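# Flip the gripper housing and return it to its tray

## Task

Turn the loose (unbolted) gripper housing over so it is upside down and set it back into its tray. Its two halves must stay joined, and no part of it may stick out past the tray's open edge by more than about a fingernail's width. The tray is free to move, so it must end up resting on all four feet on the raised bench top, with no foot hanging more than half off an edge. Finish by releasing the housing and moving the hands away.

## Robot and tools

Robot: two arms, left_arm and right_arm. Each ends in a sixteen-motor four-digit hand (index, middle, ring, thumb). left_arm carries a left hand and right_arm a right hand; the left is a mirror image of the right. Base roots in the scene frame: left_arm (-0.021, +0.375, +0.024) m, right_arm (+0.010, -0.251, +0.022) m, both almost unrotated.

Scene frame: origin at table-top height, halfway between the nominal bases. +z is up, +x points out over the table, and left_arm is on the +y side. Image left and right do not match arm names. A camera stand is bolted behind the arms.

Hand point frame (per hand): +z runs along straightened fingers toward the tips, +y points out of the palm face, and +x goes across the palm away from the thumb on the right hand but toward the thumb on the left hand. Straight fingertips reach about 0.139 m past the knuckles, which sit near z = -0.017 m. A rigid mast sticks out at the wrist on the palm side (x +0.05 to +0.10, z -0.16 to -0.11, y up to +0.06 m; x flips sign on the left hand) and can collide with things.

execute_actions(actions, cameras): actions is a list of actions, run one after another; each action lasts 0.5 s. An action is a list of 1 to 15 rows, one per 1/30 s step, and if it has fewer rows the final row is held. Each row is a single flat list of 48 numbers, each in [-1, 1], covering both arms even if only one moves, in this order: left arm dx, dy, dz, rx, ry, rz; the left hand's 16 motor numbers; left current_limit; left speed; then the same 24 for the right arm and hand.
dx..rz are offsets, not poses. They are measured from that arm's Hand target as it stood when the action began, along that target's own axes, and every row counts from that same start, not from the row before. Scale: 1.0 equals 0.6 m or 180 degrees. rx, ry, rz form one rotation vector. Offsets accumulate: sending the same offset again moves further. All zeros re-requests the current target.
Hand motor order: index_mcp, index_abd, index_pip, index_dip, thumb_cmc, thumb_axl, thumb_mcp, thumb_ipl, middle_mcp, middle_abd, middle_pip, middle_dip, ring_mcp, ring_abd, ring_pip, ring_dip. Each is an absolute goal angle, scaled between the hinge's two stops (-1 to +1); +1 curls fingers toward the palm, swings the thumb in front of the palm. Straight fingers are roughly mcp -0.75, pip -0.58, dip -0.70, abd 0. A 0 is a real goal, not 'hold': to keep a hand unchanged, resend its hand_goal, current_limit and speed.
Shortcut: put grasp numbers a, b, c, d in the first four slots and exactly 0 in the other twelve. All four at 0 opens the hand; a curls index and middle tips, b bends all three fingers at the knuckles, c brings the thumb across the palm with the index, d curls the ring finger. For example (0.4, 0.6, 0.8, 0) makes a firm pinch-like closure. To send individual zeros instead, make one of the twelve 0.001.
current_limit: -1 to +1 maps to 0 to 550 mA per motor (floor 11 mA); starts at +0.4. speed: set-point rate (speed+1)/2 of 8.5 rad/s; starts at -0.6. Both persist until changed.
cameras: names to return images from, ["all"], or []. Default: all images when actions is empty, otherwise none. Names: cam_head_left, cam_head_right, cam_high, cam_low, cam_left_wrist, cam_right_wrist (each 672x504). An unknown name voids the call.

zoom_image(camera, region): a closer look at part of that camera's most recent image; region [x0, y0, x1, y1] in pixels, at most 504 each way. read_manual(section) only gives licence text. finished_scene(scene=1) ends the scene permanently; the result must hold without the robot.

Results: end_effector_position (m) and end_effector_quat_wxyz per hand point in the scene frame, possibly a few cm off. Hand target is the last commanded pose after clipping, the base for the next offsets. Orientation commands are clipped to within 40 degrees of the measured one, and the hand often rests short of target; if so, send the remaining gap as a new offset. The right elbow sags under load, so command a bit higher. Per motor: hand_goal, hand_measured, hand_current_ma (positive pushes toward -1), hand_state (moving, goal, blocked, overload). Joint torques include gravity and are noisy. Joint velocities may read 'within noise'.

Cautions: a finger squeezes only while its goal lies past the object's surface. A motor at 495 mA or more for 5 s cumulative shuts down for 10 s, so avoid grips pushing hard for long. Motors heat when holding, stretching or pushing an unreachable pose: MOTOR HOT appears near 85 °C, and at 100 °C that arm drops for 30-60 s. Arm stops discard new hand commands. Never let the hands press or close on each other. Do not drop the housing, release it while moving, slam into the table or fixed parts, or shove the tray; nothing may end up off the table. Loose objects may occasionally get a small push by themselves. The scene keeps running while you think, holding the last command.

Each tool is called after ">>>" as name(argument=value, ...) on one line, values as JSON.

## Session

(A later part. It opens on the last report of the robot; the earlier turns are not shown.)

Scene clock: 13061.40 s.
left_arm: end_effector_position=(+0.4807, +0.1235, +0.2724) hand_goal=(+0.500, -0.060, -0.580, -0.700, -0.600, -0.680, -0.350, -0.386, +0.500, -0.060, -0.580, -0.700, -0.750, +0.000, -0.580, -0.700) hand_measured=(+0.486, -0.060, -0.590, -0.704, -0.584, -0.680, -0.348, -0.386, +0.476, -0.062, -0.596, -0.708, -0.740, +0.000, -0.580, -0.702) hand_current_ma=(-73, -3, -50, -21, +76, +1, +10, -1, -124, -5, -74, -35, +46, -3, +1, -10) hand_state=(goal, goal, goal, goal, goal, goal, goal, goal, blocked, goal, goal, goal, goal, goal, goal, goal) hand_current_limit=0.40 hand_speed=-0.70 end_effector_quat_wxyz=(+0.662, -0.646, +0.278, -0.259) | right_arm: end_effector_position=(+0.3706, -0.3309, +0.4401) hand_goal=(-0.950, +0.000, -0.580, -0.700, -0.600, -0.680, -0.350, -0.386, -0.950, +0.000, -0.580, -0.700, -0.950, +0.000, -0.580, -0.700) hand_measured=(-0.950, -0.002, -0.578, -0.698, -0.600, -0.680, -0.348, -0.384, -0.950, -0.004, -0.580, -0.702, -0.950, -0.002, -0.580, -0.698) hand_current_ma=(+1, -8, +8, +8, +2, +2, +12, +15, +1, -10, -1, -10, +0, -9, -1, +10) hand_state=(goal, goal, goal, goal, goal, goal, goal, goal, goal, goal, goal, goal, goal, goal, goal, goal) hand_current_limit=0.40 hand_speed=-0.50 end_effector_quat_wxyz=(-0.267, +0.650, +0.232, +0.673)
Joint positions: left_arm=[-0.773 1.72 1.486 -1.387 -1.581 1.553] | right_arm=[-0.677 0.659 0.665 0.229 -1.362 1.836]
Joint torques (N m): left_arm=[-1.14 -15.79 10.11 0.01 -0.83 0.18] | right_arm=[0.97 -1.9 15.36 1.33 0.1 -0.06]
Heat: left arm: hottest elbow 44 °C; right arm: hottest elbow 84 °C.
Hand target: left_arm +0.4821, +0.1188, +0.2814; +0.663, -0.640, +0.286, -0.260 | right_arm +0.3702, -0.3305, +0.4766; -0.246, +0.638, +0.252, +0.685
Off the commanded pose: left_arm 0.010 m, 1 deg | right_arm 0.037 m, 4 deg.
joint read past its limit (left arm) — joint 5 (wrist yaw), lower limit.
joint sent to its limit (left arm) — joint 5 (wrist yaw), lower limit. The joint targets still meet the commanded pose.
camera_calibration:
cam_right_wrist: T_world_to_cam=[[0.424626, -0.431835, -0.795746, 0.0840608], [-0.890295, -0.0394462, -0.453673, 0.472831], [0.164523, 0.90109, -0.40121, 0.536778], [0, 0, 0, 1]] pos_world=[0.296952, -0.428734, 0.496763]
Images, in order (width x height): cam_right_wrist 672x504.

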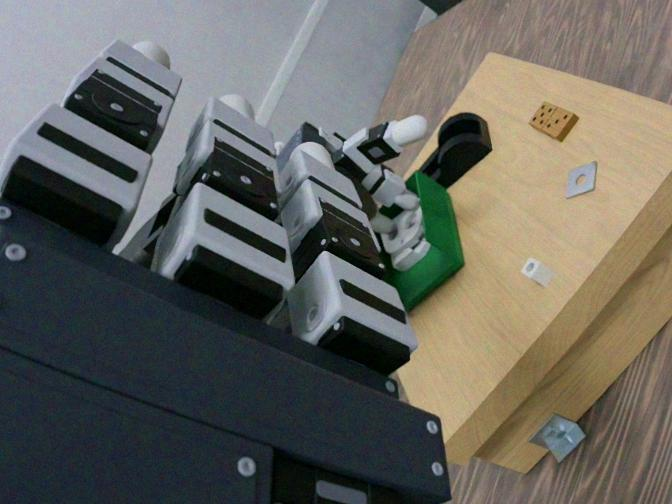

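>>> execute_actions(actions=[[[0,-0.025,0.0,0,0,0,0.5,-0.06,-0.58,-0.7,-0.6,-0.68,-0.35,-0.386,0.5,-0.06,-0.58,-0.7,-0.75,0.001,-0.58,-0.7,0.4,-0.7,0,0,0,0,0,0,-0.95,0.001,-0.58,-0.7,-0.6,-0.68,-0.35,-0.386,-0.95,0.001,-0.58,-0.7,-0.95,0.001,-0.58,-0.7,0.4,-0.5]]], cameras=["cam_right_wrist"])

>>> zoom_image(camera="cam_right_wrist", region=[366, 170, 446, 255])

Scene clock: 13068.13 s.
left_arm: end_effector_position=(+0.4777, +0.1263, +0.2752) hand_goal=(+0.500, -0.060, -0.580, -0.700, -0.600, -0.680, -0.350, -0.386, +0.500, -0.060, -0.580, -0.700, -0.750, +0.000, -0.580, -0.700) hand_measured=(+0.498, -0.062, -0.582, -0.702, -0.584, -0.680, -0.348, -0.386, +0.498, -0.062, -0.582, -0.702, -0.740, +0.000, -0.580, -0.702) hand_current_ma=(-8, -4, -12, -12, +76, +1, +10, -1, -8, -5, -11, -12, +46, -3, +1, -10) hand_state=(goal, goal, goal, goal, goal, goal, goal, goal, goal, goal, goal, goal, goal, goal, goal, goal) hand_current_limit=0.40 hand_speed=-0.70 end_effector_quat_wxyz=(+0.667, -0.640, +0.293, -0.244) | right_arm: end_effector_position=(+0.3706, -0.3309, +0.4401) hand_goal=(-0.950, +0.000, -0.580, -0.700, -0.600, -0.680, -0.350, -0.386, -0.950, +0.000, -0.580, -0.700, -0.950, +0.000, -0.580, -0.700) hand_measured=(-0.950, -0.002, -0.578, -0.698, -0.600, -0.680, -0.348, -0.384, -0.950, -0.004, -0.580, -0.702, -0.950, -0.002, -0.580, -0.698) hand_current_ma=(+1, -8, +8, +8, +2, +2, +12, +15, +1, -10, -1, -10, +0, -9, -1, +10) hand_state=(goal, goal, goal, goal, goal, goal, goal, goal, goal, goal, goal, goal, goal, goal, goal, goal) hand_current_limit=0.40 hand_speed=-0.50 end_effector_quat_wxyz=(-0.267, +0.650, +0.232, +0.673)
Joint positions: left_arm=[-0.773 1.72 1.497 -1.414 -1.58 1.583] | right_arm=[-0.677 0.659 0.665 0.229 -1.362 1.836]
Joint torques (N m): left_arm=[-1.03 -16.91 11.29 0.03 -0.84 0.15] | right_arm=[0.91 -1.55 15.45 0.99 0.11 -0.08]
Heat: left arm: hottest elbow 44 °C; right arm: hottest elbow 84 °C.
Hand target: left_arm +0.4825, +0.1181, +0.2965; +0.663, -0.640, +0.286, -0.261 | right_arm +0.3702, -0.3305, +0.4766; -0.246, +0.638, +0.252, +0.685
Off the commanded pose: left_arm 0.023 m, 2 deg | right_arm 0.037 m, 4 deg.
joint read past its limit (left arm) — joint 5 (wrist yaw), lower limit.
joint sent to its limit (left arm) — joint 5 (wrist yaw), lower limit. The joint targets still meet the commanded pose.
camera_calibration:
cam_right_wrist: T_world_to_cam=[[0.424626, -0.431835, -0.795746, 0.0840608], [-0.890295, -0.0394462, -0.453673, 0.472831], [0.164523, 0.90109, -0.40121, 0.536778], [0, 0, 0, 1]] pos_world=[0.296952, -0.428734, 0.496763]
Images, in order (width x height): cam_right_wrist 672x504.

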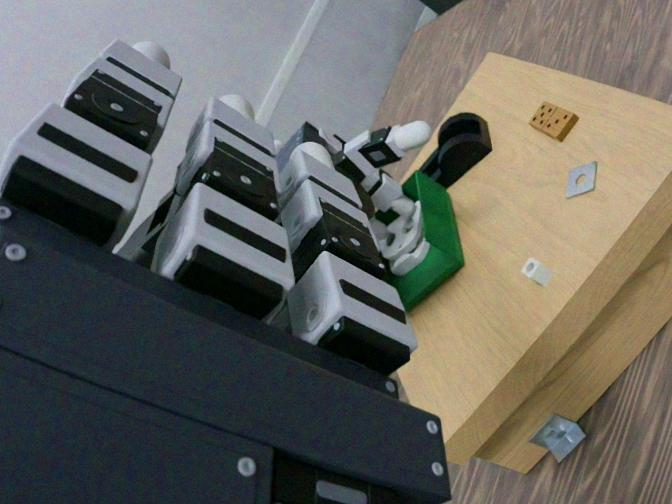

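Scaled by 5.929 from the camera's 672x504 image, which has a finer 960x720 frame.

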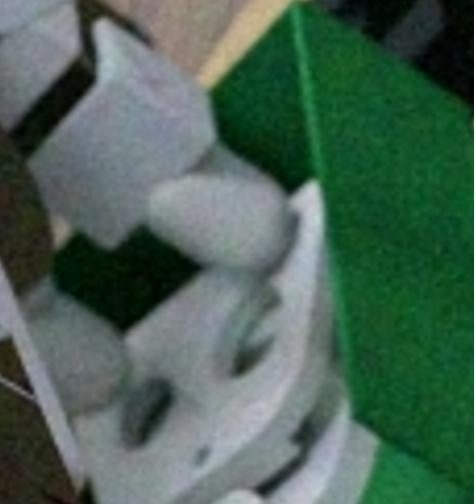

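>>> execute_actions(actions=[[[0,-0.025,0.0,0,0,0,0.5,-0.06,-0.58,-0.7,-0.6,-0.68,-0.35,-0.386,0.5,-0.06,-0.58,-0.7,-0.75,0.001,-0.58,-0.7,0.4,-0.7,0,0,0,0,0,0,-0.95,0.001,-0.58,-0.7,-0.6,-0.68,-0.35,-0.386,-0.95,0.001,-0.58,-0.7,-0.95,0.001,-0.58,-0.7,0.4,-0.5]],[[0,-0.025,0.02,0,0,0,0.5,-0.06,-0.58,-0.7,-0.6,-0.68,-0.35,-0.386,0.5,-0.06,-0.58,-0.7,-0.75,0.001,-0.58,-0.7,0.4,-0.7,0,0,0,0,0,0,-0.95,0.001,-0.58,-0.7,-0.6,-0.68,-0.35,-0.386,-0.95,0.001,-0.58,-0.7,-0.95,0.001,-0.58,-0.7,0.4,-0.5]]], cameras=["cam_right_wrist", "cam_head_left"])

>>> zoom_image(camera="cam_right_wrist", region=[366, 170, 446, 255])

Scene clock: 13077.17 s.
left_arm: end_effector_position=(+0.4846, +0.1267, +0.3023) hand_goal=(+0.500, -0.060, -0.580, -0.700, -0.600, -0.680, -0.350, -0.386, +0.500, -0.060, -0.580, -0.700, -0.750, +0.000, -0.580, -0.700) hand_measured=(+0.498, -0.062, -0.582, -0.702, -0.584, -0.680, -0.348, -0.386, +0.498, -0.062, -0.582, -0.702, -0.740, +0.000, -0.580, -0.702) hand_current_ma=(-5, -4, -10, -11, +76, +1, +10, -1, -7, -5, -11, -12, +46, -3, +1, -10) hand_state=(goal, goal, goal, goal, goal, goal, goal, goal, goal, goal, goal, goal, goal, goal, goal, goal) hand_current_limit=0.40 hand_speed=-0.70 end_effector_quat_wxyz=(+0.669, -0.640, +0.293, -0.238) | right_arm: end_effector_position=(+0.3706, -0.3309, +0.4401) hand_goal=(-0.950, +0.000, -0.580, -0.700, -0.600, -0.680, -0.350, -0.386, -0.950, +0.000, -0.580, -0.700, -0.950, +0.000, -0.580, -0.700) hand_measured=(-0.950, -0.002, -0.578, -0.698, -0.600, -0.680, -0.348, -0.384, -0.950, -0.004, -0.580, -0.702, -0.950, -0.002, -0.580, -0.698) hand_current_ma=(+1, -8, +8, +8, +2, +2, +12, +15, +1, -10, -1, -10, +0, -9, -1, +10) hand_state=(goal, goal, goal, goal, goal, goal, goal, goal, goal, goal, goal, goal, goal, goal, goal, goal) hand_current_limit=0.40 hand_speed=-0.50 end_effector_quat_wxyz=(-0.267, +0.650, +0.232, +0.673)
Joint positions: left_arm=[-0.763 1.72 1.569 -1.458 -1.58 1.621] | right_arm=[-0.677 0.659 0.665 0.229 -1.362 1.836]
Joint torques (N m): left_arm=[-0.03 -17.2 11.6 0.09 -0.84 0.11] | right_arm=[1.32 -1.85 15.42 1.36 0.16 -0.09]
Heat: left arm: hottest elbow 44 °C; right arm: hottest elbow 84 °C.
Hand target: left_arm +0.4917, +0.1253, +0.3265; +0.664, -0.640, +0.286, -0.260 | right_arm +0.3702, -0.3305, +0.4766; -0.246, +0.638, +0.252, +0.685
Off the commanded pose: left_arm 0.025 m, 3 deg | right_arm 0.037 m, 4 deg.
joint read past its limit (left arm) — joint 5 (wrist yaw), lower limit.
joint sent to its limit (left arm) — joint 5 (wrist yaw), lower limit. The joint targets still meet the commanded pose.
camera_calibration:
cam_right_wrist: T_world_to_cam=[[0.424626, -0.431835, -0.795746, 0.0840608], [-0.890295, -0.0394462, -0.453673, 0.472831], [0.164523, 0.90109, -0.40121, 0.536778], [0, 0, 0, 1]] pos_world=[0.296952, -0.428734, 0.496763]
Images, in order (width x height): cam_head_left 672x504, cam_right_wrist 672x504.

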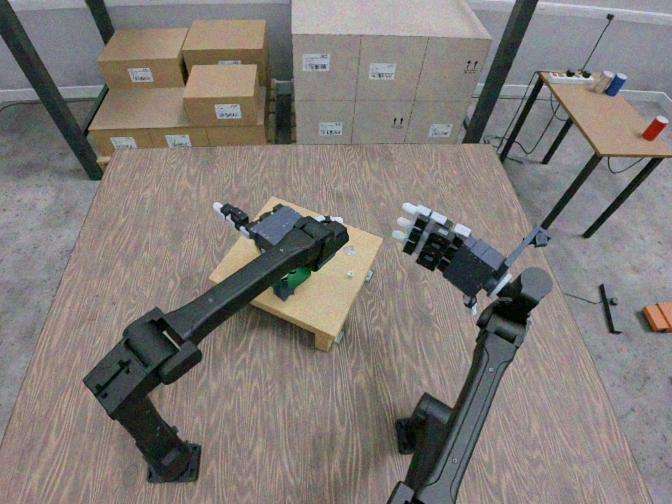

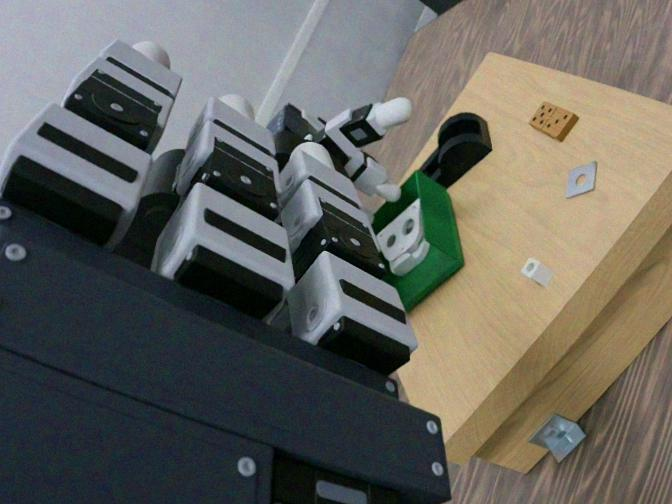

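Scaled by 5.929 from the camera's 672x504 image, which has a finer 960x720 frame.

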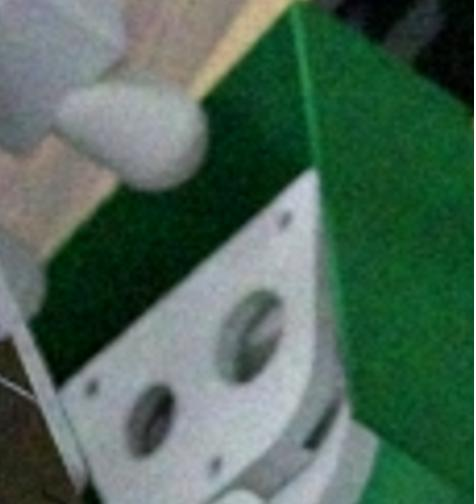

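>>> zoom_image(camera="cam_right_wrist", region=[370, 195, 450, 280])

>>> zoom_image(camera="cam_head_left", region=[250, 240, 330, 308])

Scaled by 5.929 from the camera's 672x504 image, which has a finer 960x720 frame.

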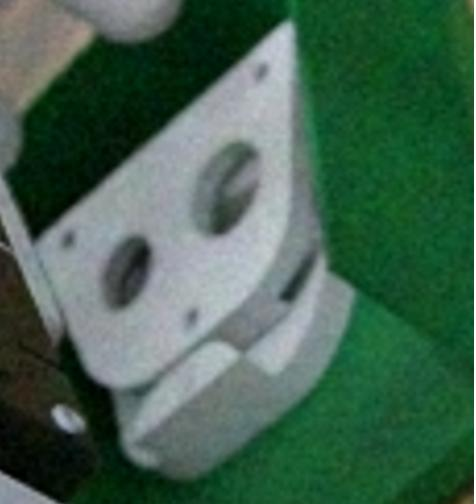

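Scaled by 6.300 from the camera's 672x504 image, which has a finer 960x720 frame.

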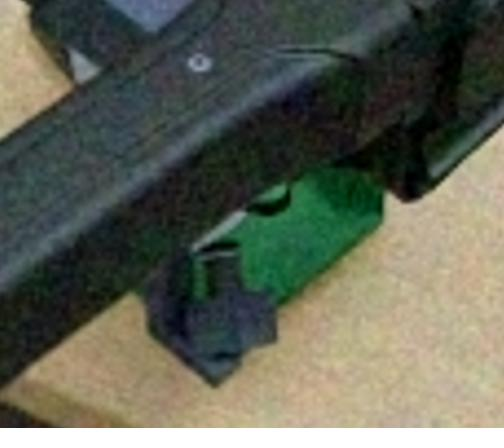

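>>> execute_actions(actions=[], cameras=["cam_left_wrist", "cam_high"])

>>> zoom_image(camera="cam_high", region=[300, 200, 380, 260])

Scene clock: 13093.77 s.
left_arm: end_effector_position=(+0.4846, +0.1267, +0.3023) hand_goal=(+0.500, -0.060, -0.580, -0.700, -0.600, -0.680, -0.350, -0.386, +0.500, -0.060, -0.580, -0.700, -0.750, +0.000, -0.580, -0.700) hand_measured=(+0.498, -0.062, -0.582, -0.702, -0.584, -0.680, -0.348, -0.386, +0.498, -0.062, -0.582, -0.702, -0.740, +0.000, -0.580, -0.702) hand_current_ma=(-5, -4, -10, -11, +76, +1, +10, -1, -7, -5, -11, -12, +46, -3, +1, -10) hand_state=(goal, goal, goal, goal, goal, goal, goal, goal, goal, goal, goal, goal, goal, goal, goal, goal) hand_current_limit=0.40 hand_speed=-0.70 end_effector_quat_wxyz=(+0.669, -0.640, +0.293, -0.238) | right_arm: end_effector_position=(+0.3706, -0.3309, +0.4401) hand_goal=(-0.950, +0.000, -0.580, -0.700, -0.600, -0.680, -0.350, -0.386, -0.950, +0.000, -0.580, -0.700, -0.950, +0.000, -0.580, -0.700) hand_measured=(-0.950, -0.002, -0.578, -0.698, -0.600, -0.680, -0.348, -0.384, -0.950, -0.004, -0.580, -0.702, -0.950, -0.002, -0.580, -0.698) hand_current_ma=(+1, -8, +8, +8, +2, +2, +12, +15, +1, -10, -1, -10, +0, -9, -1, +10) hand_state=(goal, goal, goal, goal, goal, goal, goal, goal, goal, goal, goal, goal, goal, goal, goal, goal) hand_current_limit=0.40 hand_speed=-0.50 end_effector_quat_wxyz=(-0.267, +0.650, +0.232, +0.673)
Joint positions: left_arm=[-0.763 1.72 1.569 -1.458 -1.58 1.621] | right_arm=[-0.677 0.659 0.665 0.229 -1.362 1.836]
Joint velocities: within noise
Joint torques (N m): left_arm=[0.15 -17.32 11.64 0.12 -0.85 0.12] | right_arm=[1.2 -1.61 15.6 1.5 0.12 -0.06]
Heat: left arm: hottest elbow 45 °C; right arm: hottest elbow 84 °C.
Hand target: left_arm +0.4917, +0.1253, +0.3265; +0.664, -0.640, +0.286, -0.260 | right_arm +0.3702, -0.3305, +0.4766; -0.246, +0.638, +0.252, +0.685
Off the commanded pose: left_arm 0.025 m, 3 deg | right_arm 0.037 m, 4 deg.
joint read past its limit (left arm) — joint 5 (wrist yaw), lower limit.
camera_calibration:
cam_left_wrist: T_world_to_cam=[[-0.541815, 0.475449, 0.693098, -0.0418049], [-0.161437, -0.868143, 0.469326, -0.00326907], [0.824848, 0.142397, 0.547128, -0.460973], [0, 0, 0, 1]] pos_world=[0.357054, 0.0826791, 0.28272]
Images, in order (width x height): cam_high 672x504, cam_left_wrist 672x504.

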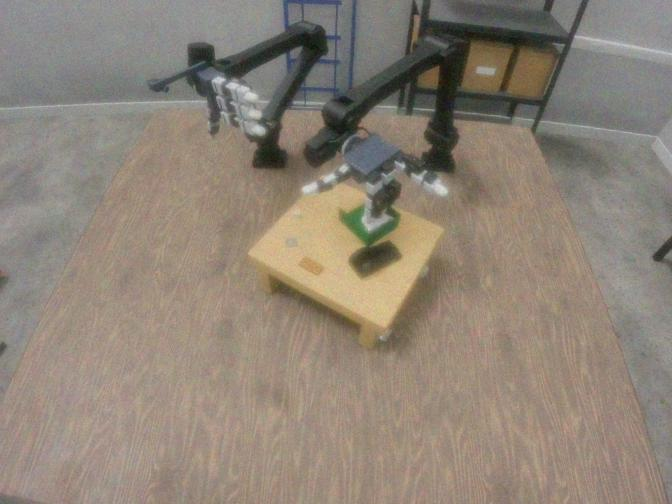

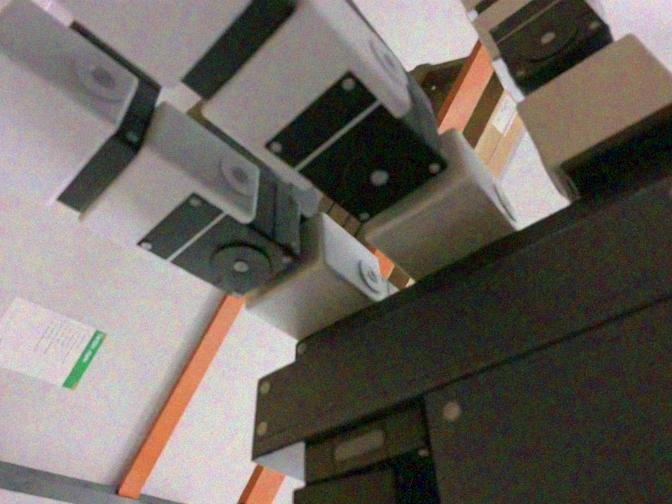

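Scaled by 6.300 from the camera's 672x504 image, which has a finer 960x720 frame.

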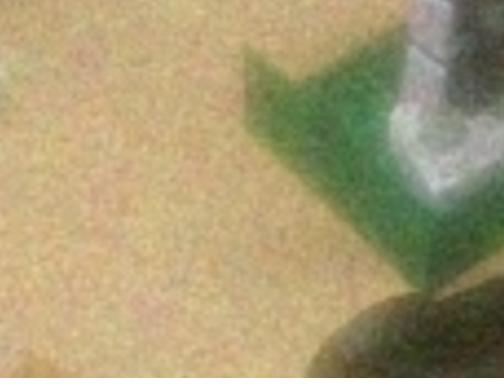

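>>> execute_actions(actions=[[[0,-0.055,-0.03,0,0,0,0.3,0.001,-0.58,-0.7,-0.6,-0.68,-0.35,-0.386,0.3,0.001,-0.58,-0.7,-0.75,0.001,-0.58,-0.7,0.4,-0.6,0,0,0,0,0,0,-0.95,0.001,-0.58,-0.7,-0.6,-0.68,-0.35,-0.386,-0.95,0.001,-0.58,-0.7,-0.95,0.001,-0.58,-0.7,0.4,-0.5]],[[0,-0.06,0,0,0,0,0.1,0.001,-0.58,-0.7,-0.6,-0.68,-0.35,-0.386,0.1,0.001,-0.58,-0.7,-0.75,0.001,-0.58,-0.7,0.4,-0.6,0,0,0,0,0,0,-0.95,0.001,-0.58,-0.7,-0.6,-0.68,-0.35,-0.386,-0.95,0.001,-0.58,-0.7,-0.95,0.001,-0.58,-0.7,0.4,-0.5]],[[-0.03,-0.05,0.044,0,-0.0241,0,-0.3,0.001,-0.7,-0.8,-0.3,-0.68,-0.35,-0.386,-0.3,0.001,-0.7,-0.8,-0.8,0.001,-0.7,-0.8,0.4,-0.5,0,0,0,0,0,0,-0.95,0.001,-0.58,-0.7,-0.6,-0.68,-0.35,-0.386,-0.95,0.001,-0.58,-0.7,-0.95,0.001,-0.58,-0.7,0.4,-0.5]],[[-0.027,-0.045,0.045,0,-0.0241,0,-0.9,0.001,-0.9,-0.9,0.001,-0.68,-0.35,-0.386,-0.95,0.001,-0.9,-0.9,-0.95,0.001,-0.9,-0.9,0.4,-0.5,0,0,0,0,0,0,-0.95,0.001,-0.58,-0.7,-0.6,-0.68,-0.35,-0.386,-0.95,0.001,-0.58,-0.7,-0.95,0.001,-0.58,-0.7,0.4,-0.5]],[[-0.022,-0.04,0.046,0,-0.0241,0,-0.9,0.001,-0.9,-0.9,0.001,-0.68,-0.35,-0.386,-0.95,0.001,-0.9,-0.9,-0.95,0.001,-0.9,-0.9,0.4,-0.5,0,0,0,0,0,0,-0.95,0.001,-0.58,-0.7,-0.6,-0.68,-0.35,-0.386,-0.95,0.001,-0.58,-0.7,-0.95,0.001,-0.58,-0.7,0.4,-0.5]],[[-0.018,-0.04,0.047,0,-0.0241,0,-0.9,0.001,-0.9,-0.9,0.001,-0.68,-0.35,-0.386,-0.95,0.001,-0.9,-0.9,-0.95,0.001,-0.9,-0.9,0.4,-0.5,0,0,0,0,0,0,-0.95,0.001,-0.58,-0.7,-0.6,-0.68,-0.35,-0.386,-0.95,0.001,-0.58,-0.7,-0.95,0.001,-0.58,-0.7,0.4,-0.5]],[[-0.015,-0.035,0.047,0,-0.0241,0,-0.9,0.001,-0.9,-0.9,0.001,-0.68,-0.35,-0.386,-0.95,0.001,-0.9,-0.9,-0.95,0.001,-0.9,-0.9,0.4,-0.5,0,0,0,0,0,0,-0.95,0.001,-0.58,-0.7,-0.6,-0.68,-0.35,-0.386,-0.95,0.001,-0.58,-0.7,-0.95,0.001,-0.58,-0.7,0.4,-0.5]]], cameras=["cam_head_right", "cam_right_wrist", "cam_head_left"])

>>> zoom_image(camera="cam_head_right", region=[250, 230, 330, 298])

>>> zoom_image(camera="cam_right_wrist", region=[370, 180, 460, 280])

Scene clock: 13129.63 s.
left_arm: end_effector_position=(+0.5106, +0.2563, +0.5075) hand_goal=(-0.900, +0.000, -0.900, -0.900, +0.000, -0.680, -0.350, -0.386, -0.950, +0.000, -0.900, -0.900, -0.950, +0.000, -0.900, -0.900) hand_measured=(-0.882, -0.004, -0.894, -0.898, +0.002, -0.680, -0.348, -0.386, -0.930, -0.004, -0.894, -0.896, -0.930, +0.000, -0.894, -0.896) hand_current_ma=(+94, -15, +28, +13, +14, +1, +10, -1, +102, -14, +27, +13, +104, -3, +27, +14) hand_state=(goal, goal, goal, goal, goal, goal, goal, goal, blocked, goal, goal, goal, blocked, goal, goal, goal) hand_current_limit=0.40 hand_speed=-0.50 end_effector_quat_wxyz=(+0.691, -0.671, +0.217, -0.161) | right_arm: end_effector_position=(+0.3706, -0.3309, +0.4401) hand_goal=(-0.950, +0.000, -0.580, -0.700, -0.600, -0.680, -0.350, -0.386, -0.950, +0.000, -0.580, -0.700, -0.950, +0.000, -0.580, -0.700) hand_measured=(-0.950, -0.002, -0.578, -0.698, -0.600, -0.680, -0.348, -0.384, -0.950, -0.004, -0.580, -0.702, -0.950, -0.002, -0.580, -0.698) hand_current_ma=(+1, -8, +8, +8, +2, +2, +12, +15, +1, -10, -1, -10, +0, -9, -1, +10) hand_state=(goal, goal, goal, goal, goal, goal, goal, goal, goal, goal, goal, goal, goal, goal, goal, goal) hand_current_limit=0.40 hand_speed=-0.50 end_effector_quat_wxyz=(-0.267, +0.650, +0.232, +0.673)
Joint positions: left_arm=[-0.537 1.642 2.002 -1.558 -1.578 2.027] | right_arm=[-0.677 0.659 0.665 0.229 -1.362 1.836]
Joint torques (N m): left_arm=[-0.85 -15.27 11.59 1.28 -0.96 0.15] | right_arm=[0.85 -1.49 15.42 1.14 0.11 -0.08]
Heat: left arm: hottest elbow 47 °C; right arm: hottest elbow 85 °C. Fold the right arm in close to its base, or ease its load, before you think long.
Hand target: left_arm +0.5121, +0.2551, +0.5271; +0.705, -0.678, +0.156, -0.135 | right_arm +0.3702, -0.3305, +0.4766; -0.246, +0.638, +0.252, +0.685
Off the commanded pose: left_arm 0.020 m, 8 deg | right_arm 0.037 m, 4 deg.
MOTOR HOT: joint 3 (elbow) of the right arm reports 85 °C; the controller stops that arm at 100 °C. To cool a motor, set the load down, stop pushing, or move to a pose that needs little force.
joint read past its limit (left arm) — joint 5 (wrist yaw), lower limit.
joint sent to its limit (left arm) — joint 5 (wrist yaw), lower limit. The joint targets are off in orientation, not in position.
camera_calibration:
cam_right_wrist: T_world_to_cam=[[0.424626, -0.431835, -0.795746, 0.0840608], [-0.890295, -0.0394462, -0.453673, 0.472831], [0.164523, 0.90109, -0.40121, 0.536778], [0, 0, 0, 1]] pos_world=[0.296952, -0.428734, 0.496763]
Images, in order (width x height): cam_head_left 672x504, cam_head_right 672x504, cam_right_wrist 672x504.

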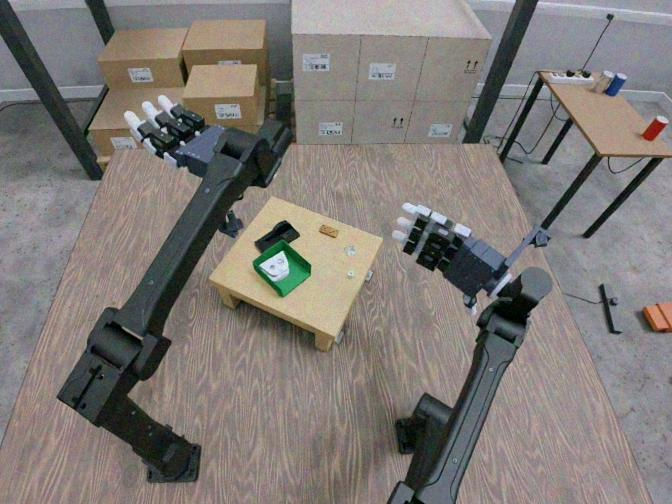

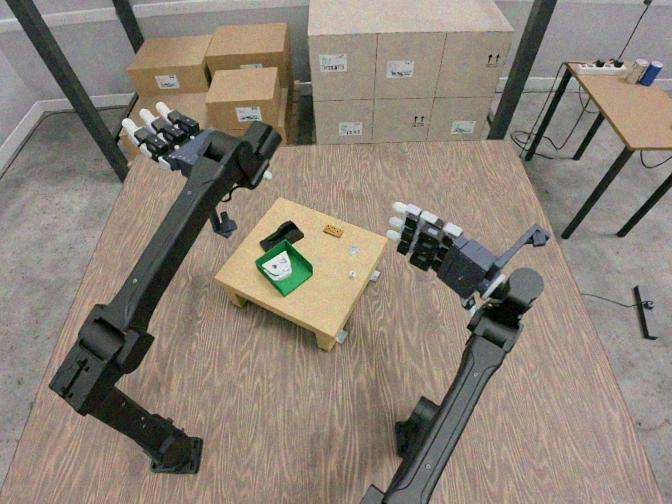

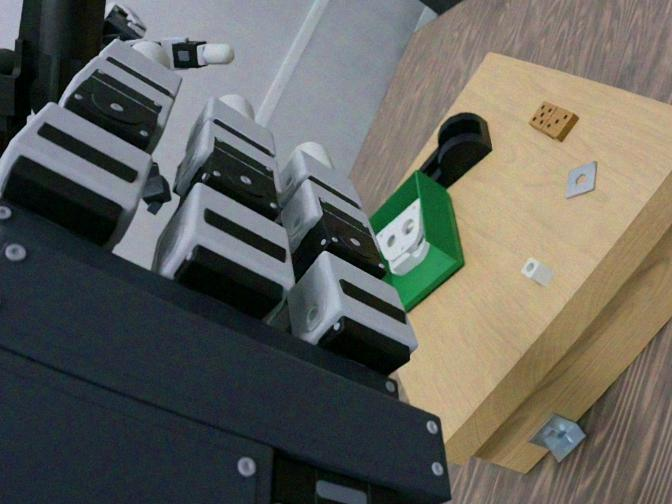

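Scaled by 6.300 from the camera's 672x504 image, which has a finer 960x720 frame.

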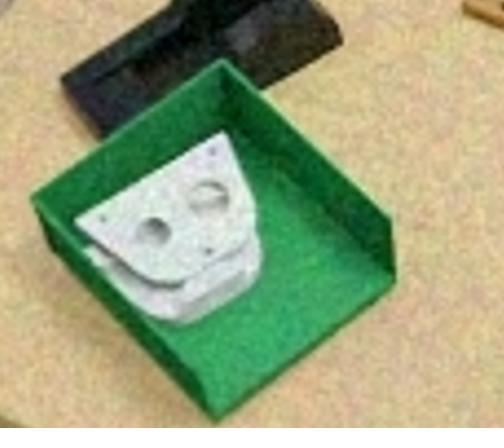

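Scaled by 5.040 from the camera's 672x504 image, which has a finer 960x720 frame.

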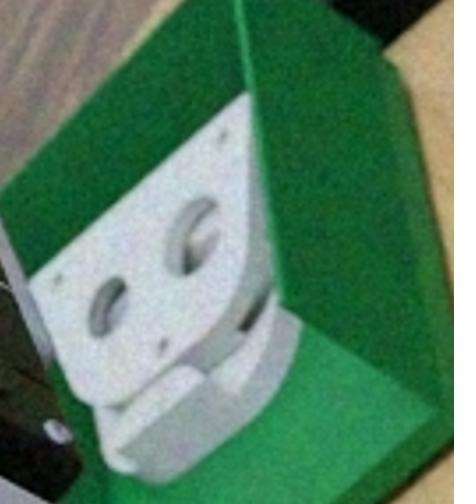

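>>> execute_actions(actions=[[[0,0,0,0,0,0,-0.9,0.001,-0.9,-0.9,0.001,-0.68,-0.35,-0.386,-0.95,0.001,-0.9,-0.9,-0.95,0.001,-0.9,-0.9,0.4,-0.5,0.12,0,-0.06,0,0,0,-0.95,0.001,-0.58,-0.7,-0.6,-0.68,-0.35,-0.386,-0.95,0.001,-0.58,-0.7,-0.95,0.001,-0.58,-0.7,0.4,-0.5]],[[0,0,0,0,0,0,-0.9,0.001,-0.9,-0.9,0.001,-0.68,-0.35,-0.386,-0.95,0.001,-0.9,-0.9,-0.95,0.001,-0.9,-0.9,0.4,-0.5,0.12,0,-0.08,0,0,0,-0.95,0.001,-0.58,-0.7,-0.6,-0.68,-0.35,-0.386,-0.95,0.001,-0.58,-0.7,-0.95,0.001,-0.58,-0.7,0.4,-0.5]],[[0,0,0,0,0,0,-0.9,0.001,-0.9,-0.9,0.001,-0.68,-0.35,-0.386,-0.95,0.001,-0.9,-0.9,-0.95,0.001,-0.9,-0.9,0.4,-0.5,0.12,0,-0.09,0,0,0,-0.95,0.001,-0.58,-0.7,-0.6,-0.68,-0.35,-0.386,-0.95,0.001,-0.58,-0.7,-0.95,0.001,-0.58,-0.7,0.4,-0.5]],[[0,0,0,0,0,0,-0.9,0.001,-0.9,-0.9,0.001,-0.68,-0.35,-0.386,-0.95,0.001,-0.9,-0.9,-0.95,0.001,-0.9,-0.9,0.4,-0.5,0.12,0,-0.09,0,0,0,-0.95,0.001,-0.58,-0.7,-0.6,-0.68,-0.35,-0.386,-0.95,0.001,-0.58,-0.7,-0.95,0.001,-0.58,-0.7,0.4,-0.5]]], cameras=["cam_head_right"])

Scene clock: 13148.70 s.
left_arm: end_effector_position=(+0.5097, +0.2568, +0.5073) hand_goal=(-0.900, +0.000, -0.900, -0.900, +0.000, -0.680, -0.350, -0.386, -0.950, +0.000, -0.900, -0.900, -0.950, +0.000, -0.900, -0.900) hand_measured=(-0.882, -0.004, -0.894, -0.898, +0.002, -0.680, -0.348, -0.386, -0.930, -0.004, -0.894, -0.896, -0.930, +0.000, -0.894, -0.896) hand_current_ma=(+94, -15, +28, +13, +14, +1, +10, -1, +102, -14, +27, +13, +104, -3, +27, +14) hand_state=(goal, goal, goal, goal, goal, goal, goal, goal, blocked, goal, goal, goal, blocked, goal, goal, goal) hand_current_limit=0.40 hand_speed=-0.50 end_effector_quat_wxyz=(+0.692, -0.669, +0.221, -0.157) | right_arm: end_effector_position=(+0.2111, -0.4660, +0.7360) hand_goal=(-0.950, +0.000, -0.580, -0.700, -0.600, -0.680, -0.350, -0.386, -0.950, +0.000, -0.580, -0.700, -0.950, +0.000, -0.580, -0.700) hand_measured=(-0.950, -0.004, -0.578, -0.698, -0.600, -0.680, -0.348, -0.384, -0.950, -0.004, -0.580, -0.702, -0.950, -0.004, -0.580, -0.698) hand_current_ma=(+1, -10, +6, +8, +0, +2, +8, +13, +1, -12, -1, -10, +0, -10, -1, +10) hand_state=(goal, goal, goal, goal, goal, goal, goal, goal, goal, goal, goal, goal, goal, goal, goal, goal) hand_current_limit=0.40 hand_speed=-0.50 end_effector_quat_wxyz=(-0.037, +0.705, +0.050, +0.706)
Joint positions: left_arm=[-0.537 1.642 2.002 -1.558 -1.578 2.04] | right_arm=[-1.477 0.782 1.499 -0.168 -1.569 2.101]
Joint torques (N m): left_arm=[-0.73 -15.21 11.32 1.7 -0.95 0.11] | right_arm=[0.56 1.55 11.81 0.88 0.32 0.1]
Heat: left arm: hottest elbow 47 °C; right arm: hottest elbow 85 °C. Fold the right arm in close to its base, or ease its load, before you think long.
Hand target: left_arm +0.5121, +0.2551, +0.5271; +0.705, -0.678, +0.156, -0.135 | right_arm +0.2074, -0.4611, +0.7527; -0.246, +0.638, +0.252, +0.685
Off the commanded pose: left_arm 0.020 m, 8 deg | right_arm 0.018 m, 34 deg.
MOTOR HOT: still on. Joint 3 (elbow) of the right arm reports 85 °C.
joint read past its limit (left arm) — joint 5 (wrist yaw), lower limit.
joint sent to its limit (left arm) — joint 5 (wrist yaw), lower limit. The joint targets are off in orientation, not in position.
joint sent to its limit (right arm) — joint 5 (wrist yaw), lower limit; joint 6 (wrist roll), upper limit. The joint targets are off in orientation, not in position.
Images, in order (width x height): cam_head_right 672x504.

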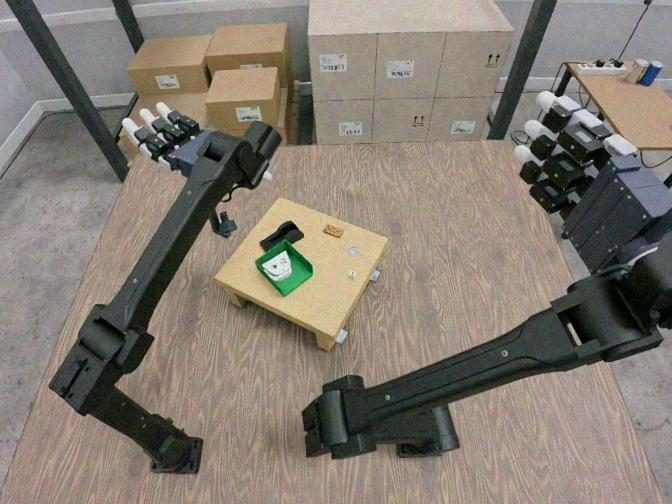

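>>> execute_actions(actions=[[[0,0,0,0,0,0,-0.9,0.001,-0.9,-0.9,0.001,-0.68,-0.35,-0.386,-0.95,0.001,-0.9,-0.9,-0.95,0.001,-0.9,-0.9,0.4,-0.5,0.12,0,0,0,0,0,-0.95,0.001,-0.58,-0.7,-0.6,-0.68,-0.35,-0.386,-0.95,0.001,-0.58,-0.7,-0.95,0.001,-0.58,-0.7,0.4,-0.5]],[[0,0,0,0,0,0,-0.9,0.001,-0.9,-0.9,0.001,-0.68,-0.35,-0.386,-0.95,0.001,-0.9,-0.9,-0.95,0.001,-0.9,-0.9,0.4,-0.5,0.12,0,0,0,0,0,-0.95,0.001,-0.58,-0.7,-0.6,-0.68,-0.35,-0.386,-0.95,0.001,-0.58,-0.7,-0.95,0.001,-0.58,-0.7,0.4,-0.5]],[[0,0,0,0,0,0,-0.9,0.001,-0.9,-0.9,0.001,-0.68,-0.35,-0.386,-0.95,0.001,-0.9,-0.9,-0.95,0.001,-0.9,-0.9,0.4,-0.5,0.1,0,0,0,0,0,-0.95,0.001,-0.58,-0.7,-0.6,-0.68,-0.35,-0.386,-0.95,0.001,-0.58,-0.7,-0.95,0.001,-0.58,-0.7,0.4,-0.5]]])

Scene clock: 13160.97 s.
left_arm: end_effector_position=(+0.5097, +0.2568, +0.5073) hand_goal=(-0.900, +0.000, -0.900, -0.900, +0.000, -0.680, -0.350, -0.386, -0.950, +0.000, -0.900, -0.900, -0.950, +0.000, -0.900, -0.900) hand_measured=(-0.882, -0.004, -0.894, -0.898, +0.002, -0.680, -0.348, -0.386, -0.930, -0.004, -0.894, -0.896, -0.930, +0.000, -0.894, -0.896) hand_current_ma=(+94, -15, +28, +13, +14, +1, +10, -1, +102, -14, +27, +13, +104, -3, +27, +14) hand_state=(goal, goal, goal, goal, goal, goal, goal, goal, blocked, goal, goal, goal, blocked, goal, goal, goal) hand_current_limit=0.40 hand_speed=-0.50 end_effector_quat_wxyz=(+0.692, -0.669, +0.221, -0.157) | right_arm: end_effector_position=(+0.1960, -0.4635, +0.9538) hand_goal=(-0.950, +0.000, -0.580, -0.700, -0.600, -0.680, -0.350, -0.386, -0.950, +0.000, -0.580, -0.700, -0.950, +0.000, -0.580, -0.700) hand_measured=(-0.950, -0.004, -0.578, -0.698, -0.600, -0.680, -0.348, -0.384, -0.950, -0.004, -0.580, -0.702, -0.950, -0.004, -0.580, -0.698) hand_current_ma=(+1, -10, +6, +8, +0, +2, +8, +13, +1, -12, -1, -10, +0, -10, -1, +10) hand_state=(goal, goal, goal, goal, goal, goal, goal, goal, goal, goal, goal, goal, goal, goal, goal, goal) hand_current_limit=0.40 hand_speed=-0.50 end_effector_quat_wxyz=(+0.040, +0.702, +0.082, +0.706)
Joint positions: left_arm=[-0.537 1.642 2.002 -1.558 -1.578 2.04] | right_arm=[-1.542 1.371 2.77 -0.694 -1.569 2.103]
Joint torques (N m): left_arm=[-0.56 -15.56 11.3 1.81 -0.96 0.13] | right_arm=[0.38 -1.14 4.19 0.79 0.43 0.08]
Heat: left arm: hottest elbow 47 °C; right arm: hottest elbow 83 °C. Fold the right arm in close to its base, or ease its load, before you think long.
Hand target: left_arm +0.5121, +0.2551, +0.5271; +0.705, -0.678, +0.156, -0.135 | right_arm +0.1941, -0.4641, +0.9563; -0.245, +0.638, +0.252, +0.685
Off the commanded pose: left_arm 0.020 m, 8 deg | right_arm 0.003 m, 39 deg.
MOTOR HOT: still on. Joint 3 (elbow) of the right arm reports 83 °C.
joint read past its limit (left arm) — joint 5 (wrist yaw), lower limit.
joint sent to its limit (left arm) — joint 5 (wrist yaw), lower limit. The joint targets are off in orientation, not in position.
joint sent to its limit (right arm) — joint 5 (wrist yaw), lower limit; joint 6 (wrist roll), upper limit. The joint targets are off in position and orientation.

>>> execute_actions(actions=[[[-0.038,0.056,-0.025,0,0,0,-0.9,0.001,-0.9,-0.9,0.001,-0.68,-0.35,-0.386,-0.95,0.001,-0.9,-0.9,-0.95,0.001,-0.9,-0.9,0.4,-0.5,0,0,0,0,0,0,-0.95,0.001,-0.58,-0.7,-0.6,-0.68,-0.35,-0.386,-0.95,0.001,-0.58,-0.7,-0.95,0.001,-0.58,-0.7,0.4,-0.5]],[[-0.038,0.056,-0.025,0,0,0,-0.9,0.001,-0.9,-0.9,0.001,-0.68,-0.35,-0.386,-0.95,0.001,-0.9,-0.9,-0.95,0.001,-0.9,-0.9,0.4,-0.5,0,0,0,0,0,0,-0.95,0.001,-0.58,-0.7,-0.6,-0.68,-0.35,-0.386,-0.95,0.001,-0.58,-0.7,-0.95,0.001,-0.58,-0.7,0.4,-0.5]],[[0,0.1257,-0.1097,-0.1667,0,0,-0.9,0.001,-0.9,-0.9,0.001,-0.68,-0.35,-0.386,-0.95,0.001,-0.9,-0.9,-0.95,0.001,-0.9,-0.9,0.4,-0.5,0,0,0,0,0,0,-0.95,0.001,-0.58,-0.7,-0.6,-0.68,-0.35,-0.386,-0.95,0.001,-0.58,-0.7,-0.95,0.001,-0.58,-0.7,0.4,-0.5]],[[0,0.1257,-0.1097,-0.1667,0,0,-0.9,0.001,-0.9,-0.9,0.001,-0.68,-0.35,-0.386,-0.95,0.001,-0.9,-0.9,-0.95,0.001,-0.9,-0.9,0.4,-0.5,0,0,0,0,0,0,-0.95,0.001,-0.58,-0.7,-0.6,-0.68,-0.35,-0.386,-0.95,0.001,-0.58,-0.7,-0.95,0.001,-0.58,-0.7,0.4,-0.5]],[[0,0.1257,-0.1097,-0.1667,0,0,-0.9,0.001,-0.9,-0.9,0.001,-0.68,-0.35,-0.386,-0.95,0.001,-0.9,-0.9,-0.95,0.001,-0.9,-0.9,0.4,-0.5,0,0,0,0,0,0,-0.95,0.001,-0.58,-0.7,-0.6,-0.68,-0.35,-0.386,-0.95,0.001,-0.58,-0.7,-0.95,0.001,-0.58,-0.7,0.4,-0.5]],[[0.007,-0.04,0.023,0,0,0,-0.9,0.001,-0.9,-0.9,0.001,-0.68,-0.35,-0.386,-0.95,0.001,-0.9,-0.9,-0.95,0.001,-0.9,-0.9,0.4,-0.5,0,0,0,0,0,0,-0.95,0.001,-0.58,-0.7,-0.6,-0.68,-0.35,-0.386,-0.95,0.001,-0.58,-0.7,-0.95,0.001,-0.58,-0.7,0.4,-0.5]]], cameras=["cam_left_wrist"])

>>> zoom_image(camera="cam_left_wrist", region=[190, 10, 390, 190])

Scene clock: 13301.90 s.
left_arm: end_effector_position=(+0.3594, +0.0428, +0.3505) hand_goal=(-0.900, +0.000, -0.900, -0.900, +0.000, -0.680, -0.350, -0.386, -0.950, +0.000, -0.900, -0.900, -0.950, +0.000, -0.900, -0.900) hand_measured=(-0.896, -0.002, -0.898, -0.898, +0.002, -0.680, -0.348, -0.386, -0.944, -0.002, -0.898, -0.898, -0.944, +0.000, -0.898, -0.898) hand_current_ma=(+22, -11, +11, +11, +7, +1, +16, -1, +28, -10, +11, +11, +30, -3, +10, +11) hand_state=(goal, goal, goal, goal, goal, goal, goal, goal, goal, goal, goal, goal, goal, goal, goal, goal) hand_current_limit=0.40 hand_speed=-0.50 end_effector_quat_wxyz=(+0.003, +0.981, -0.193, +0.028) | right_arm: end_effector_position=(+0.1958, -0.4598, +0.9571) hand_goal=(-0.950, +0.000, -0.580, -0.700, -0.600, -0.680, -0.350, -0.386, -0.950, +0.000, -0.580, -0.700, -0.950, +0.000, -0.580, -0.700) hand_measured=(-0.950, -0.004, -0.578, -0.698, -0.600, -0.680, -0.348, -0.384, -0.950, -0.004, -0.580, -0.702, -0.950, -0.004, -0.580, -0.698) hand_current_ma=(+1, -10, +6, +8, +0, +2, +8, +13, +1, -12, -1, -10, +0, -10, -1, +10) hand_state=(goal, goal, goal, goal, goal, goal, goal, goal, goal, goal, goal, goal, goal, goal, goal, goal) hand_current_limit=0.40 hand_speed=-0.50 end_effector_quat_wxyz=(+0.040, +0.702, +0.081, +0.706)
Joint positions: left_arm=[-0.556 1.521 1.681 -1.676 -0.015 1.397] | right_arm=[-1.542 1.438 2.914 -0.774 -1.569 2.103]
Joint torques (N m): left_arm=[-0.91 -11.75 10.19 0.25 0.07 0.17] | right_arm=[0.38 -1.32 3.28 0.8 0.51 0.07]
Heat: left arm: hottest elbow 48 °C; right arm: hottest elbow 52 °C.
Hand target: left_arm +0.3638, +0.0370, +0.3510; -0.019, +0.978, -0.206, -0.015 | right_arm +0.1941, -0.4638, +0.9564; -0.245, +0.638, +0.252, +0.685
Off the commanded pose: left_arm 0.007 m, 6 deg | right_arm 0.004 m, 39 deg.
MOTOR HOT: cleared for the motors of the right arm.
elbow stopped short (right arm): the move would have taken joint 3 (elbow) straighter than the controller allows.
joint sent to its limit (left arm) — joint 4 (wrist pitch), lower limit. The joint targets are off in orientation, not in position.
joint sent to its limit (right arm) — joint 5 (wrist yaw), lower limit; joint 6 (wrist roll), upper limit. The joint targets are off in orientation, not in position.
camera_calibration:
cam_left_wrist: T_world_to_cam=[[-0.482474, 0.875845, -0.0106682, 0.105039], [0.567553, 0.321876, 0.757812, -0.532909], [0.66716, 0.35957, -0.652385, 0.0956262], [0, 0, 0, 1]] pos_world=[0.289335, 0.0451486, 0.467351]
Images, in order (width x height): cam_left_wrist 672x504.

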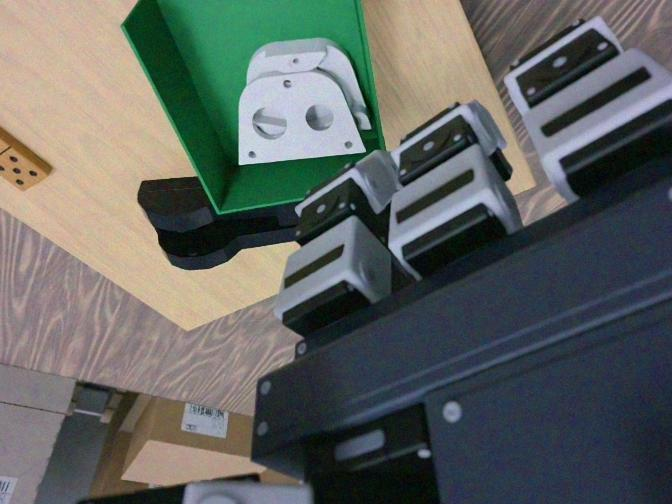

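Scaled by 2.520 from the camera's 672x504 image, which has a finer 960x720 frame.

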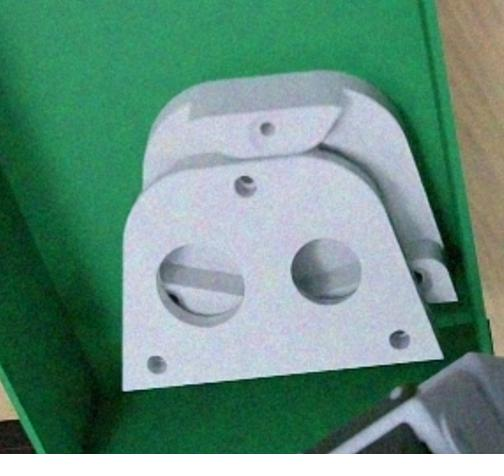

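>>> execute_actions(actions=[[[-0.007,0.04,-0.023,0,0,0,-0.9,0.001,-0.9,-0.9,0.001,-0.68,-0.35,-0.386,-0.95,0.001,-0.9,-0.9,-0.95,0.001,-0.9,-0.9,0.4,-0.5,-0.1,0,0,0,0,0,-0.95,0.001,-0.58,-0.7,-0.6,-0.68,-0.35,-0.386,-0.95,0.001,-0.58,-0.7,-0.95,0.001,-0.58,-0.7,0.4,-0.5]],[[0,-0.1637,0.0321,0.1667,0,0,-0.9,0.001,-0.9,-0.9,0.001,-0.68,-0.35,-0.386,-0.95,0.001,-0.9,-0.9,-0.95,0.001,-0.9,-0.9,0.4,-0.5,-0.12,0,0,0,0,0,-0.95,0.001,-0.58,-0.7,-0.6,-0.68,-0.35,-0.386,-0.95,0.001,-0.58,-0.7,-0.95,0.001,-0.58,-0.7,0.4,-0.5]],[[0,-0.1637,0.0321,0.1667,0,0,-0.9,0.001,-0.9,-0.9,0.001,-0.68,-0.35,-0.386,-0.95,0.001,-0.9,-0.9,-0.95,0.001,-0.9,-0.9,0.4,-0.5,-0.12,0,0,0,0,0,-0.95,0.001,-0.58,-0.7,-0.6,-0.68,-0.35,-0.386,-0.95,0.001,-0.58,-0.7,-0.95,0.001,-0.58,-0.7,0.4,-0.5]],[[0,-0.1637,0.0321,0.1667,0,0,-0.9,0.001,-0.9,-0.9,0.001,-0.68,-0.35,-0.386,-0.95,0.001,-0.9,-0.9,-0.95,0.001,-0.9,-0.9,0.4,-0.5,-0.12,0,0.09,0,0,0,-0.95,0.001,-0.58,-0.7,-0.6,-0.68,-0.35,-0.386,-0.95,0.001,-0.58,-0.7,-0.95,0.001,-0.58,-0.7,0.4,-0.5]]])

Scene clock: 13391.50 s.
left_arm: end_effector_position=(+0.4506, +0.2546, +0.4566) hand_goal=(-0.900, +0.000, -0.900, -0.900, +0.000, -0.680, -0.350, -0.386, -0.950, +0.000, -0.900, -0.900, -0.950, +0.000, -0.900, -0.900) hand_measured=(-0.886, -0.002, -0.896, -0.898, +0.004, -0.680, -0.348, -0.386, -0.934, -0.002, -0.898, -0.898, -0.932, +0.000, -0.898, -0.898) hand_current_ma=(+73, -8, +14, +11, +20, +1, +16, -1, +81, -8, +13, +11, +85, -3, +13, +11) hand_state=(goal, goal, goal, goal, goal, goal, goal, goal, goal, goal, goal, goal, goal, goal, goal, goal) hand_current_limit=0.40 hand_speed=-0.50 end_effector_quat_wxyz=(+0.675, -0.673, +0.223, -0.204) | right_arm: end_effector_position=(+0.2534, -0.4293, +0.6757) hand_goal=(-0.950, +0.000, -0.580, -0.700, -0.600, -0.680, -0.350, -0.386, -0.950, +0.000, -0.580, -0.700, -0.950, +0.000, -0.580, -0.700) hand_measured=(-0.948, -0.004, -0.578, -0.698, -0.600, -0.680, -0.348, -0.384, -0.948, -0.004, -0.580, -0.702, -0.948, -0.004, -0.580, -0.698) hand_current_ma=(+5, -10, +6, +8, +2, +2, +8, +13, +5, -12, -1, -10, +5, -10, -1, +10) hand_state=(goal, goal, goal, goal, goal, goal, goal, goal, goal, goal, goal, goal, goal, goal, goal, goal) hand_current_limit=0.40 hand_speed=-0.50 end_effector_quat_wxyz=(-0.130, +0.701, +0.098, +0.694)
Joint positions: left_arm=[-0.605 1.474 1.682 -1.676 -1.566 1.699] | right_arm=[-1.271 0.816 1.554 -1.142 -1.563 1.213]
Joint torques (N m): left_arm=[-1.08 -11.05 10.5 0.35 -1.53 0.12] | right_arm=[1.38 -1.55 7.9 2.85 -0.66 -0.18]
Heat: left arm: hottest elbow 48 °C; right arm: hottest elbow 50 °C.
Hand target: left_arm +0.4568, +0.2488, +0.4609; +0.705, -0.678, +0.156, -0.135 | right_arm +0.2526, -0.4245, +0.6841; -0.246, +0.638, +0.252, +0.685
Off the commanded pose: left_arm 0.009 m, 12 deg | right_arm 0.010 m, 23 deg.
joint sent to its limit (left arm) — joint 4 (wrist pitch), lower limit; joint 5 (wrist yaw), lower limit. The joint targets are off in orientation, not in position.
joint sent to its limit (right arm) — joint 5 (wrist yaw), lower limit. The joint targets are off in orientation, not in position.

>>> execute_actions(actions=[[[0.0208,0.055,-0.0323,0,0.0241,0,-0.3,0.001,-0.7,-0.8,-0.3,-0.68,-0.35,-0.386,-0.3,-0.05,-0.7,-0.8,-0.85,0.001,-0.7,-0.8,0.4,-0.4,-0.12,0,0.09,0,0,0,-0.95,0.001,-0.58,-0.7,-0.6,-0.68,-0.35,-0.386,-0.95,0.001,-0.58,-0.7,-0.95,0.001,-0.58,-0.7,0.4,-0.5]],[[0.0232,0.055,-0.0307,0,0.0241,0,0.5,0.001,-0.58,-0.7,-0.6,-0.68,-0.35,-0.386,0.5,-0.1,-0.58,-0.7,-0.75,0.001,-0.58,-0.7,0.4,-0.4,-0.12,0,0.08,0,0,0,-0.95,0.001,-0.58,-0.7,-0.6,-0.68,-0.35,-0.386,-0.95,0.001,-0.58,-0.7,-0.95,0.001,-0.58,-0.7,0.4,-0.5]],[[0.0254,0.055,-0.0288,0,0.0241,0,0.5,0.001,-0.58,-0.7,-0.6,-0.68,-0.35,-0.386,0.5,-0.1,-0.58,-0.7,-0.75,0.001,-0.58,-0.7,0.4,-0.4,-0.12,0,0.06,0,0,0,-0.95,0.001,-0.58,-0.7,-0.6,-0.68,-0.35,-0.386,-0.95,0.001,-0.58,-0.7,-0.95,0.001,-0.58,-0.7,0.4,-0.5]],[[0.0275,0.055,-0.0268,0,0.0241,0,0.5,0.001,-0.58,-0.7,-0.6,-0.68,-0.35,-0.386,0.5,-0.1,-0.58,-0.7,-0.75,0.001,-0.58,-0.7,0.4,-0.6,0,0,0,0,0,0,-0.95,0.001,-0.58,-0.7,-0.6,-0.68,-0.35,-0.386,-0.95,0.001,-0.58,-0.7,-0.95,0.001,-0.58,-0.7,0.4,-0.5]],[[0.0295,0.045,-0.0246,0,0.0241,0,0.5,0.001,-0.58,-0.7,-0.6,-0.68,-0.35,-0.386,0.5,-0.1,-0.58,-0.7,-0.75,0.001,-0.58,-0.7,0.4,-0.6,0,0,0,0,0,0,-0.95,0.001,-0.58,-0.7,-0.6,-0.68,-0.35,-0.386,-0.95,0.001,-0.58,-0.7,-0.95,0.001,-0.58,-0.7,0.4,-0.5]]], cameras=["cam_right_wrist"])

>>> zoom_image(camera="cam_right_wrist", region=[360, 160, 460, 260])

Scene clock: 13415.30 s.
left_arm: end_effector_position=(+0.4661, +0.1491, +0.3025) hand_goal=(+0.500, +0.000, -0.580, -0.700, -0.600, -0.680, -0.350, -0.386, +0.500, -0.100, -0.580, -0.700, -0.750, +0.000, -0.580, -0.700) hand_measured=(+0.500, -0.002, -0.580, -0.702, -0.584, -0.680, -0.348, -0.386, +0.500, -0.096, -0.580, -0.702, -0.742, +0.000, -0.580, -0.702) hand_current_ma=(-4, -8, -4, -10, +78, +1, +12, -1, -4, +13, -4, -11, +44, -3, +0, -10) hand_state=(goal, goal, goal, goal, goal, goal, goal, goal, goal, goal, goal, goal, goal, goal, goal, goal) hand_current_limit=0.40 hand_speed=-0.60 end_effector_quat_wxyz=(+0.665, -0.646, +0.286, -0.241) | right_arm: end_effector_position=(+0.3710, -0.3351, +0.4682) hand_goal=(-0.950, +0.000, -0.580, -0.700, -0.600, -0.680, -0.350, -0.386, -0.950, +0.000, -0.580, -0.700, -0.950, +0.000, -0.580, -0.700) hand_measured=(-0.948, -0.004, -0.578, -0.698, -0.600, -0.680, -0.350, -0.384, -0.948, -0.004, -0.580, -0.702, -0.950, -0.004, -0.580, -0.698) hand_current_ma=(+4, -10, +6, +8, -1, +2, +4, +12, +5, -12, -1, -10, +3, -10, -1, +10) hand_state=(goal, goal, goal, goal, goal, goal, goal, goal, goal, goal, goal, goal, goal, goal, goal, goal) hand_current_limit=0.40 hand_speed=-0.50 end_effector_quat_wxyz=(-0.264, +0.667, +0.276, +0.640)
Joint positions: left_arm=[-0.756 1.642 1.472 -1.429 -1.572 1.612] | right_arm=[-0.712 0.734 0.915 -0.561 -1.457 1.193]
Joint torques (N m): left_arm=[-0.85 -13.92 8.17 1.13 -1.15 -0.16] | right_arm=[1.67 -3.19 10.07 2.84 -0.32 0.12]
Heat: left arm: hottest elbow 48 °C; right arm: hottest elbow 52 °C.
Hand target: left_arm +0.4715, +0.1422, +0.2966; +0.663, -0.641, +0.286, -0.260 | right_arm +0.3702, -0.3305, +0.4766; -0.246, +0.638, +0.252, +0.685
Off the commanded pose: left_arm 0.011 m, 2 deg | right_arm 0.010 m, 7 deg.
joint sent to its limit (left arm) — joint 5 (wrist yaw), lower limit. The joint targets still meet the commanded pose.
camera_calibration:
cam_right_wrist: T_world_to_cam=[[0.420769, -0.474293, -0.773304, 0.0811406], [-0.902618, -0.133623, -0.409176, 0.437973], [0.0907383, 0.870167, -0.48433, 0.607741], [0, 0, 0, 1]] pos_world=[0.306036, -0.431828, 0.536302]
Images, in order (width x height): cam_right_wrist 672x504.

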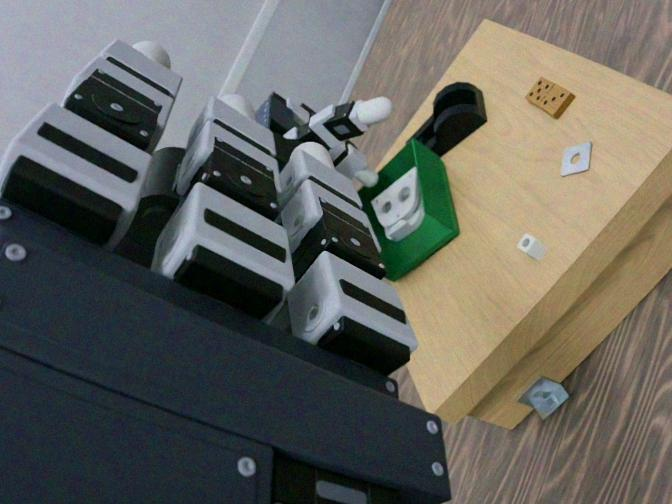

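Scaled by 5.040 from the camera's 672x504 image, which has a finer 960x720 frame.

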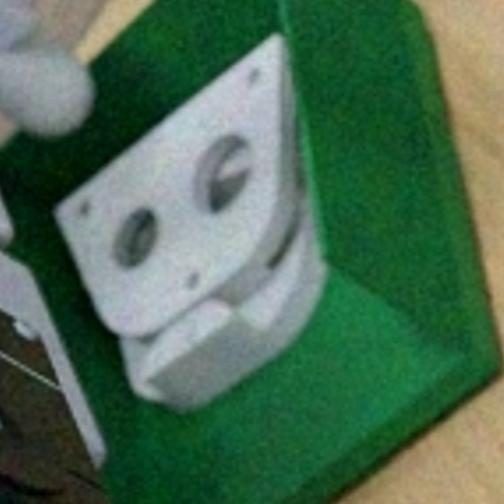

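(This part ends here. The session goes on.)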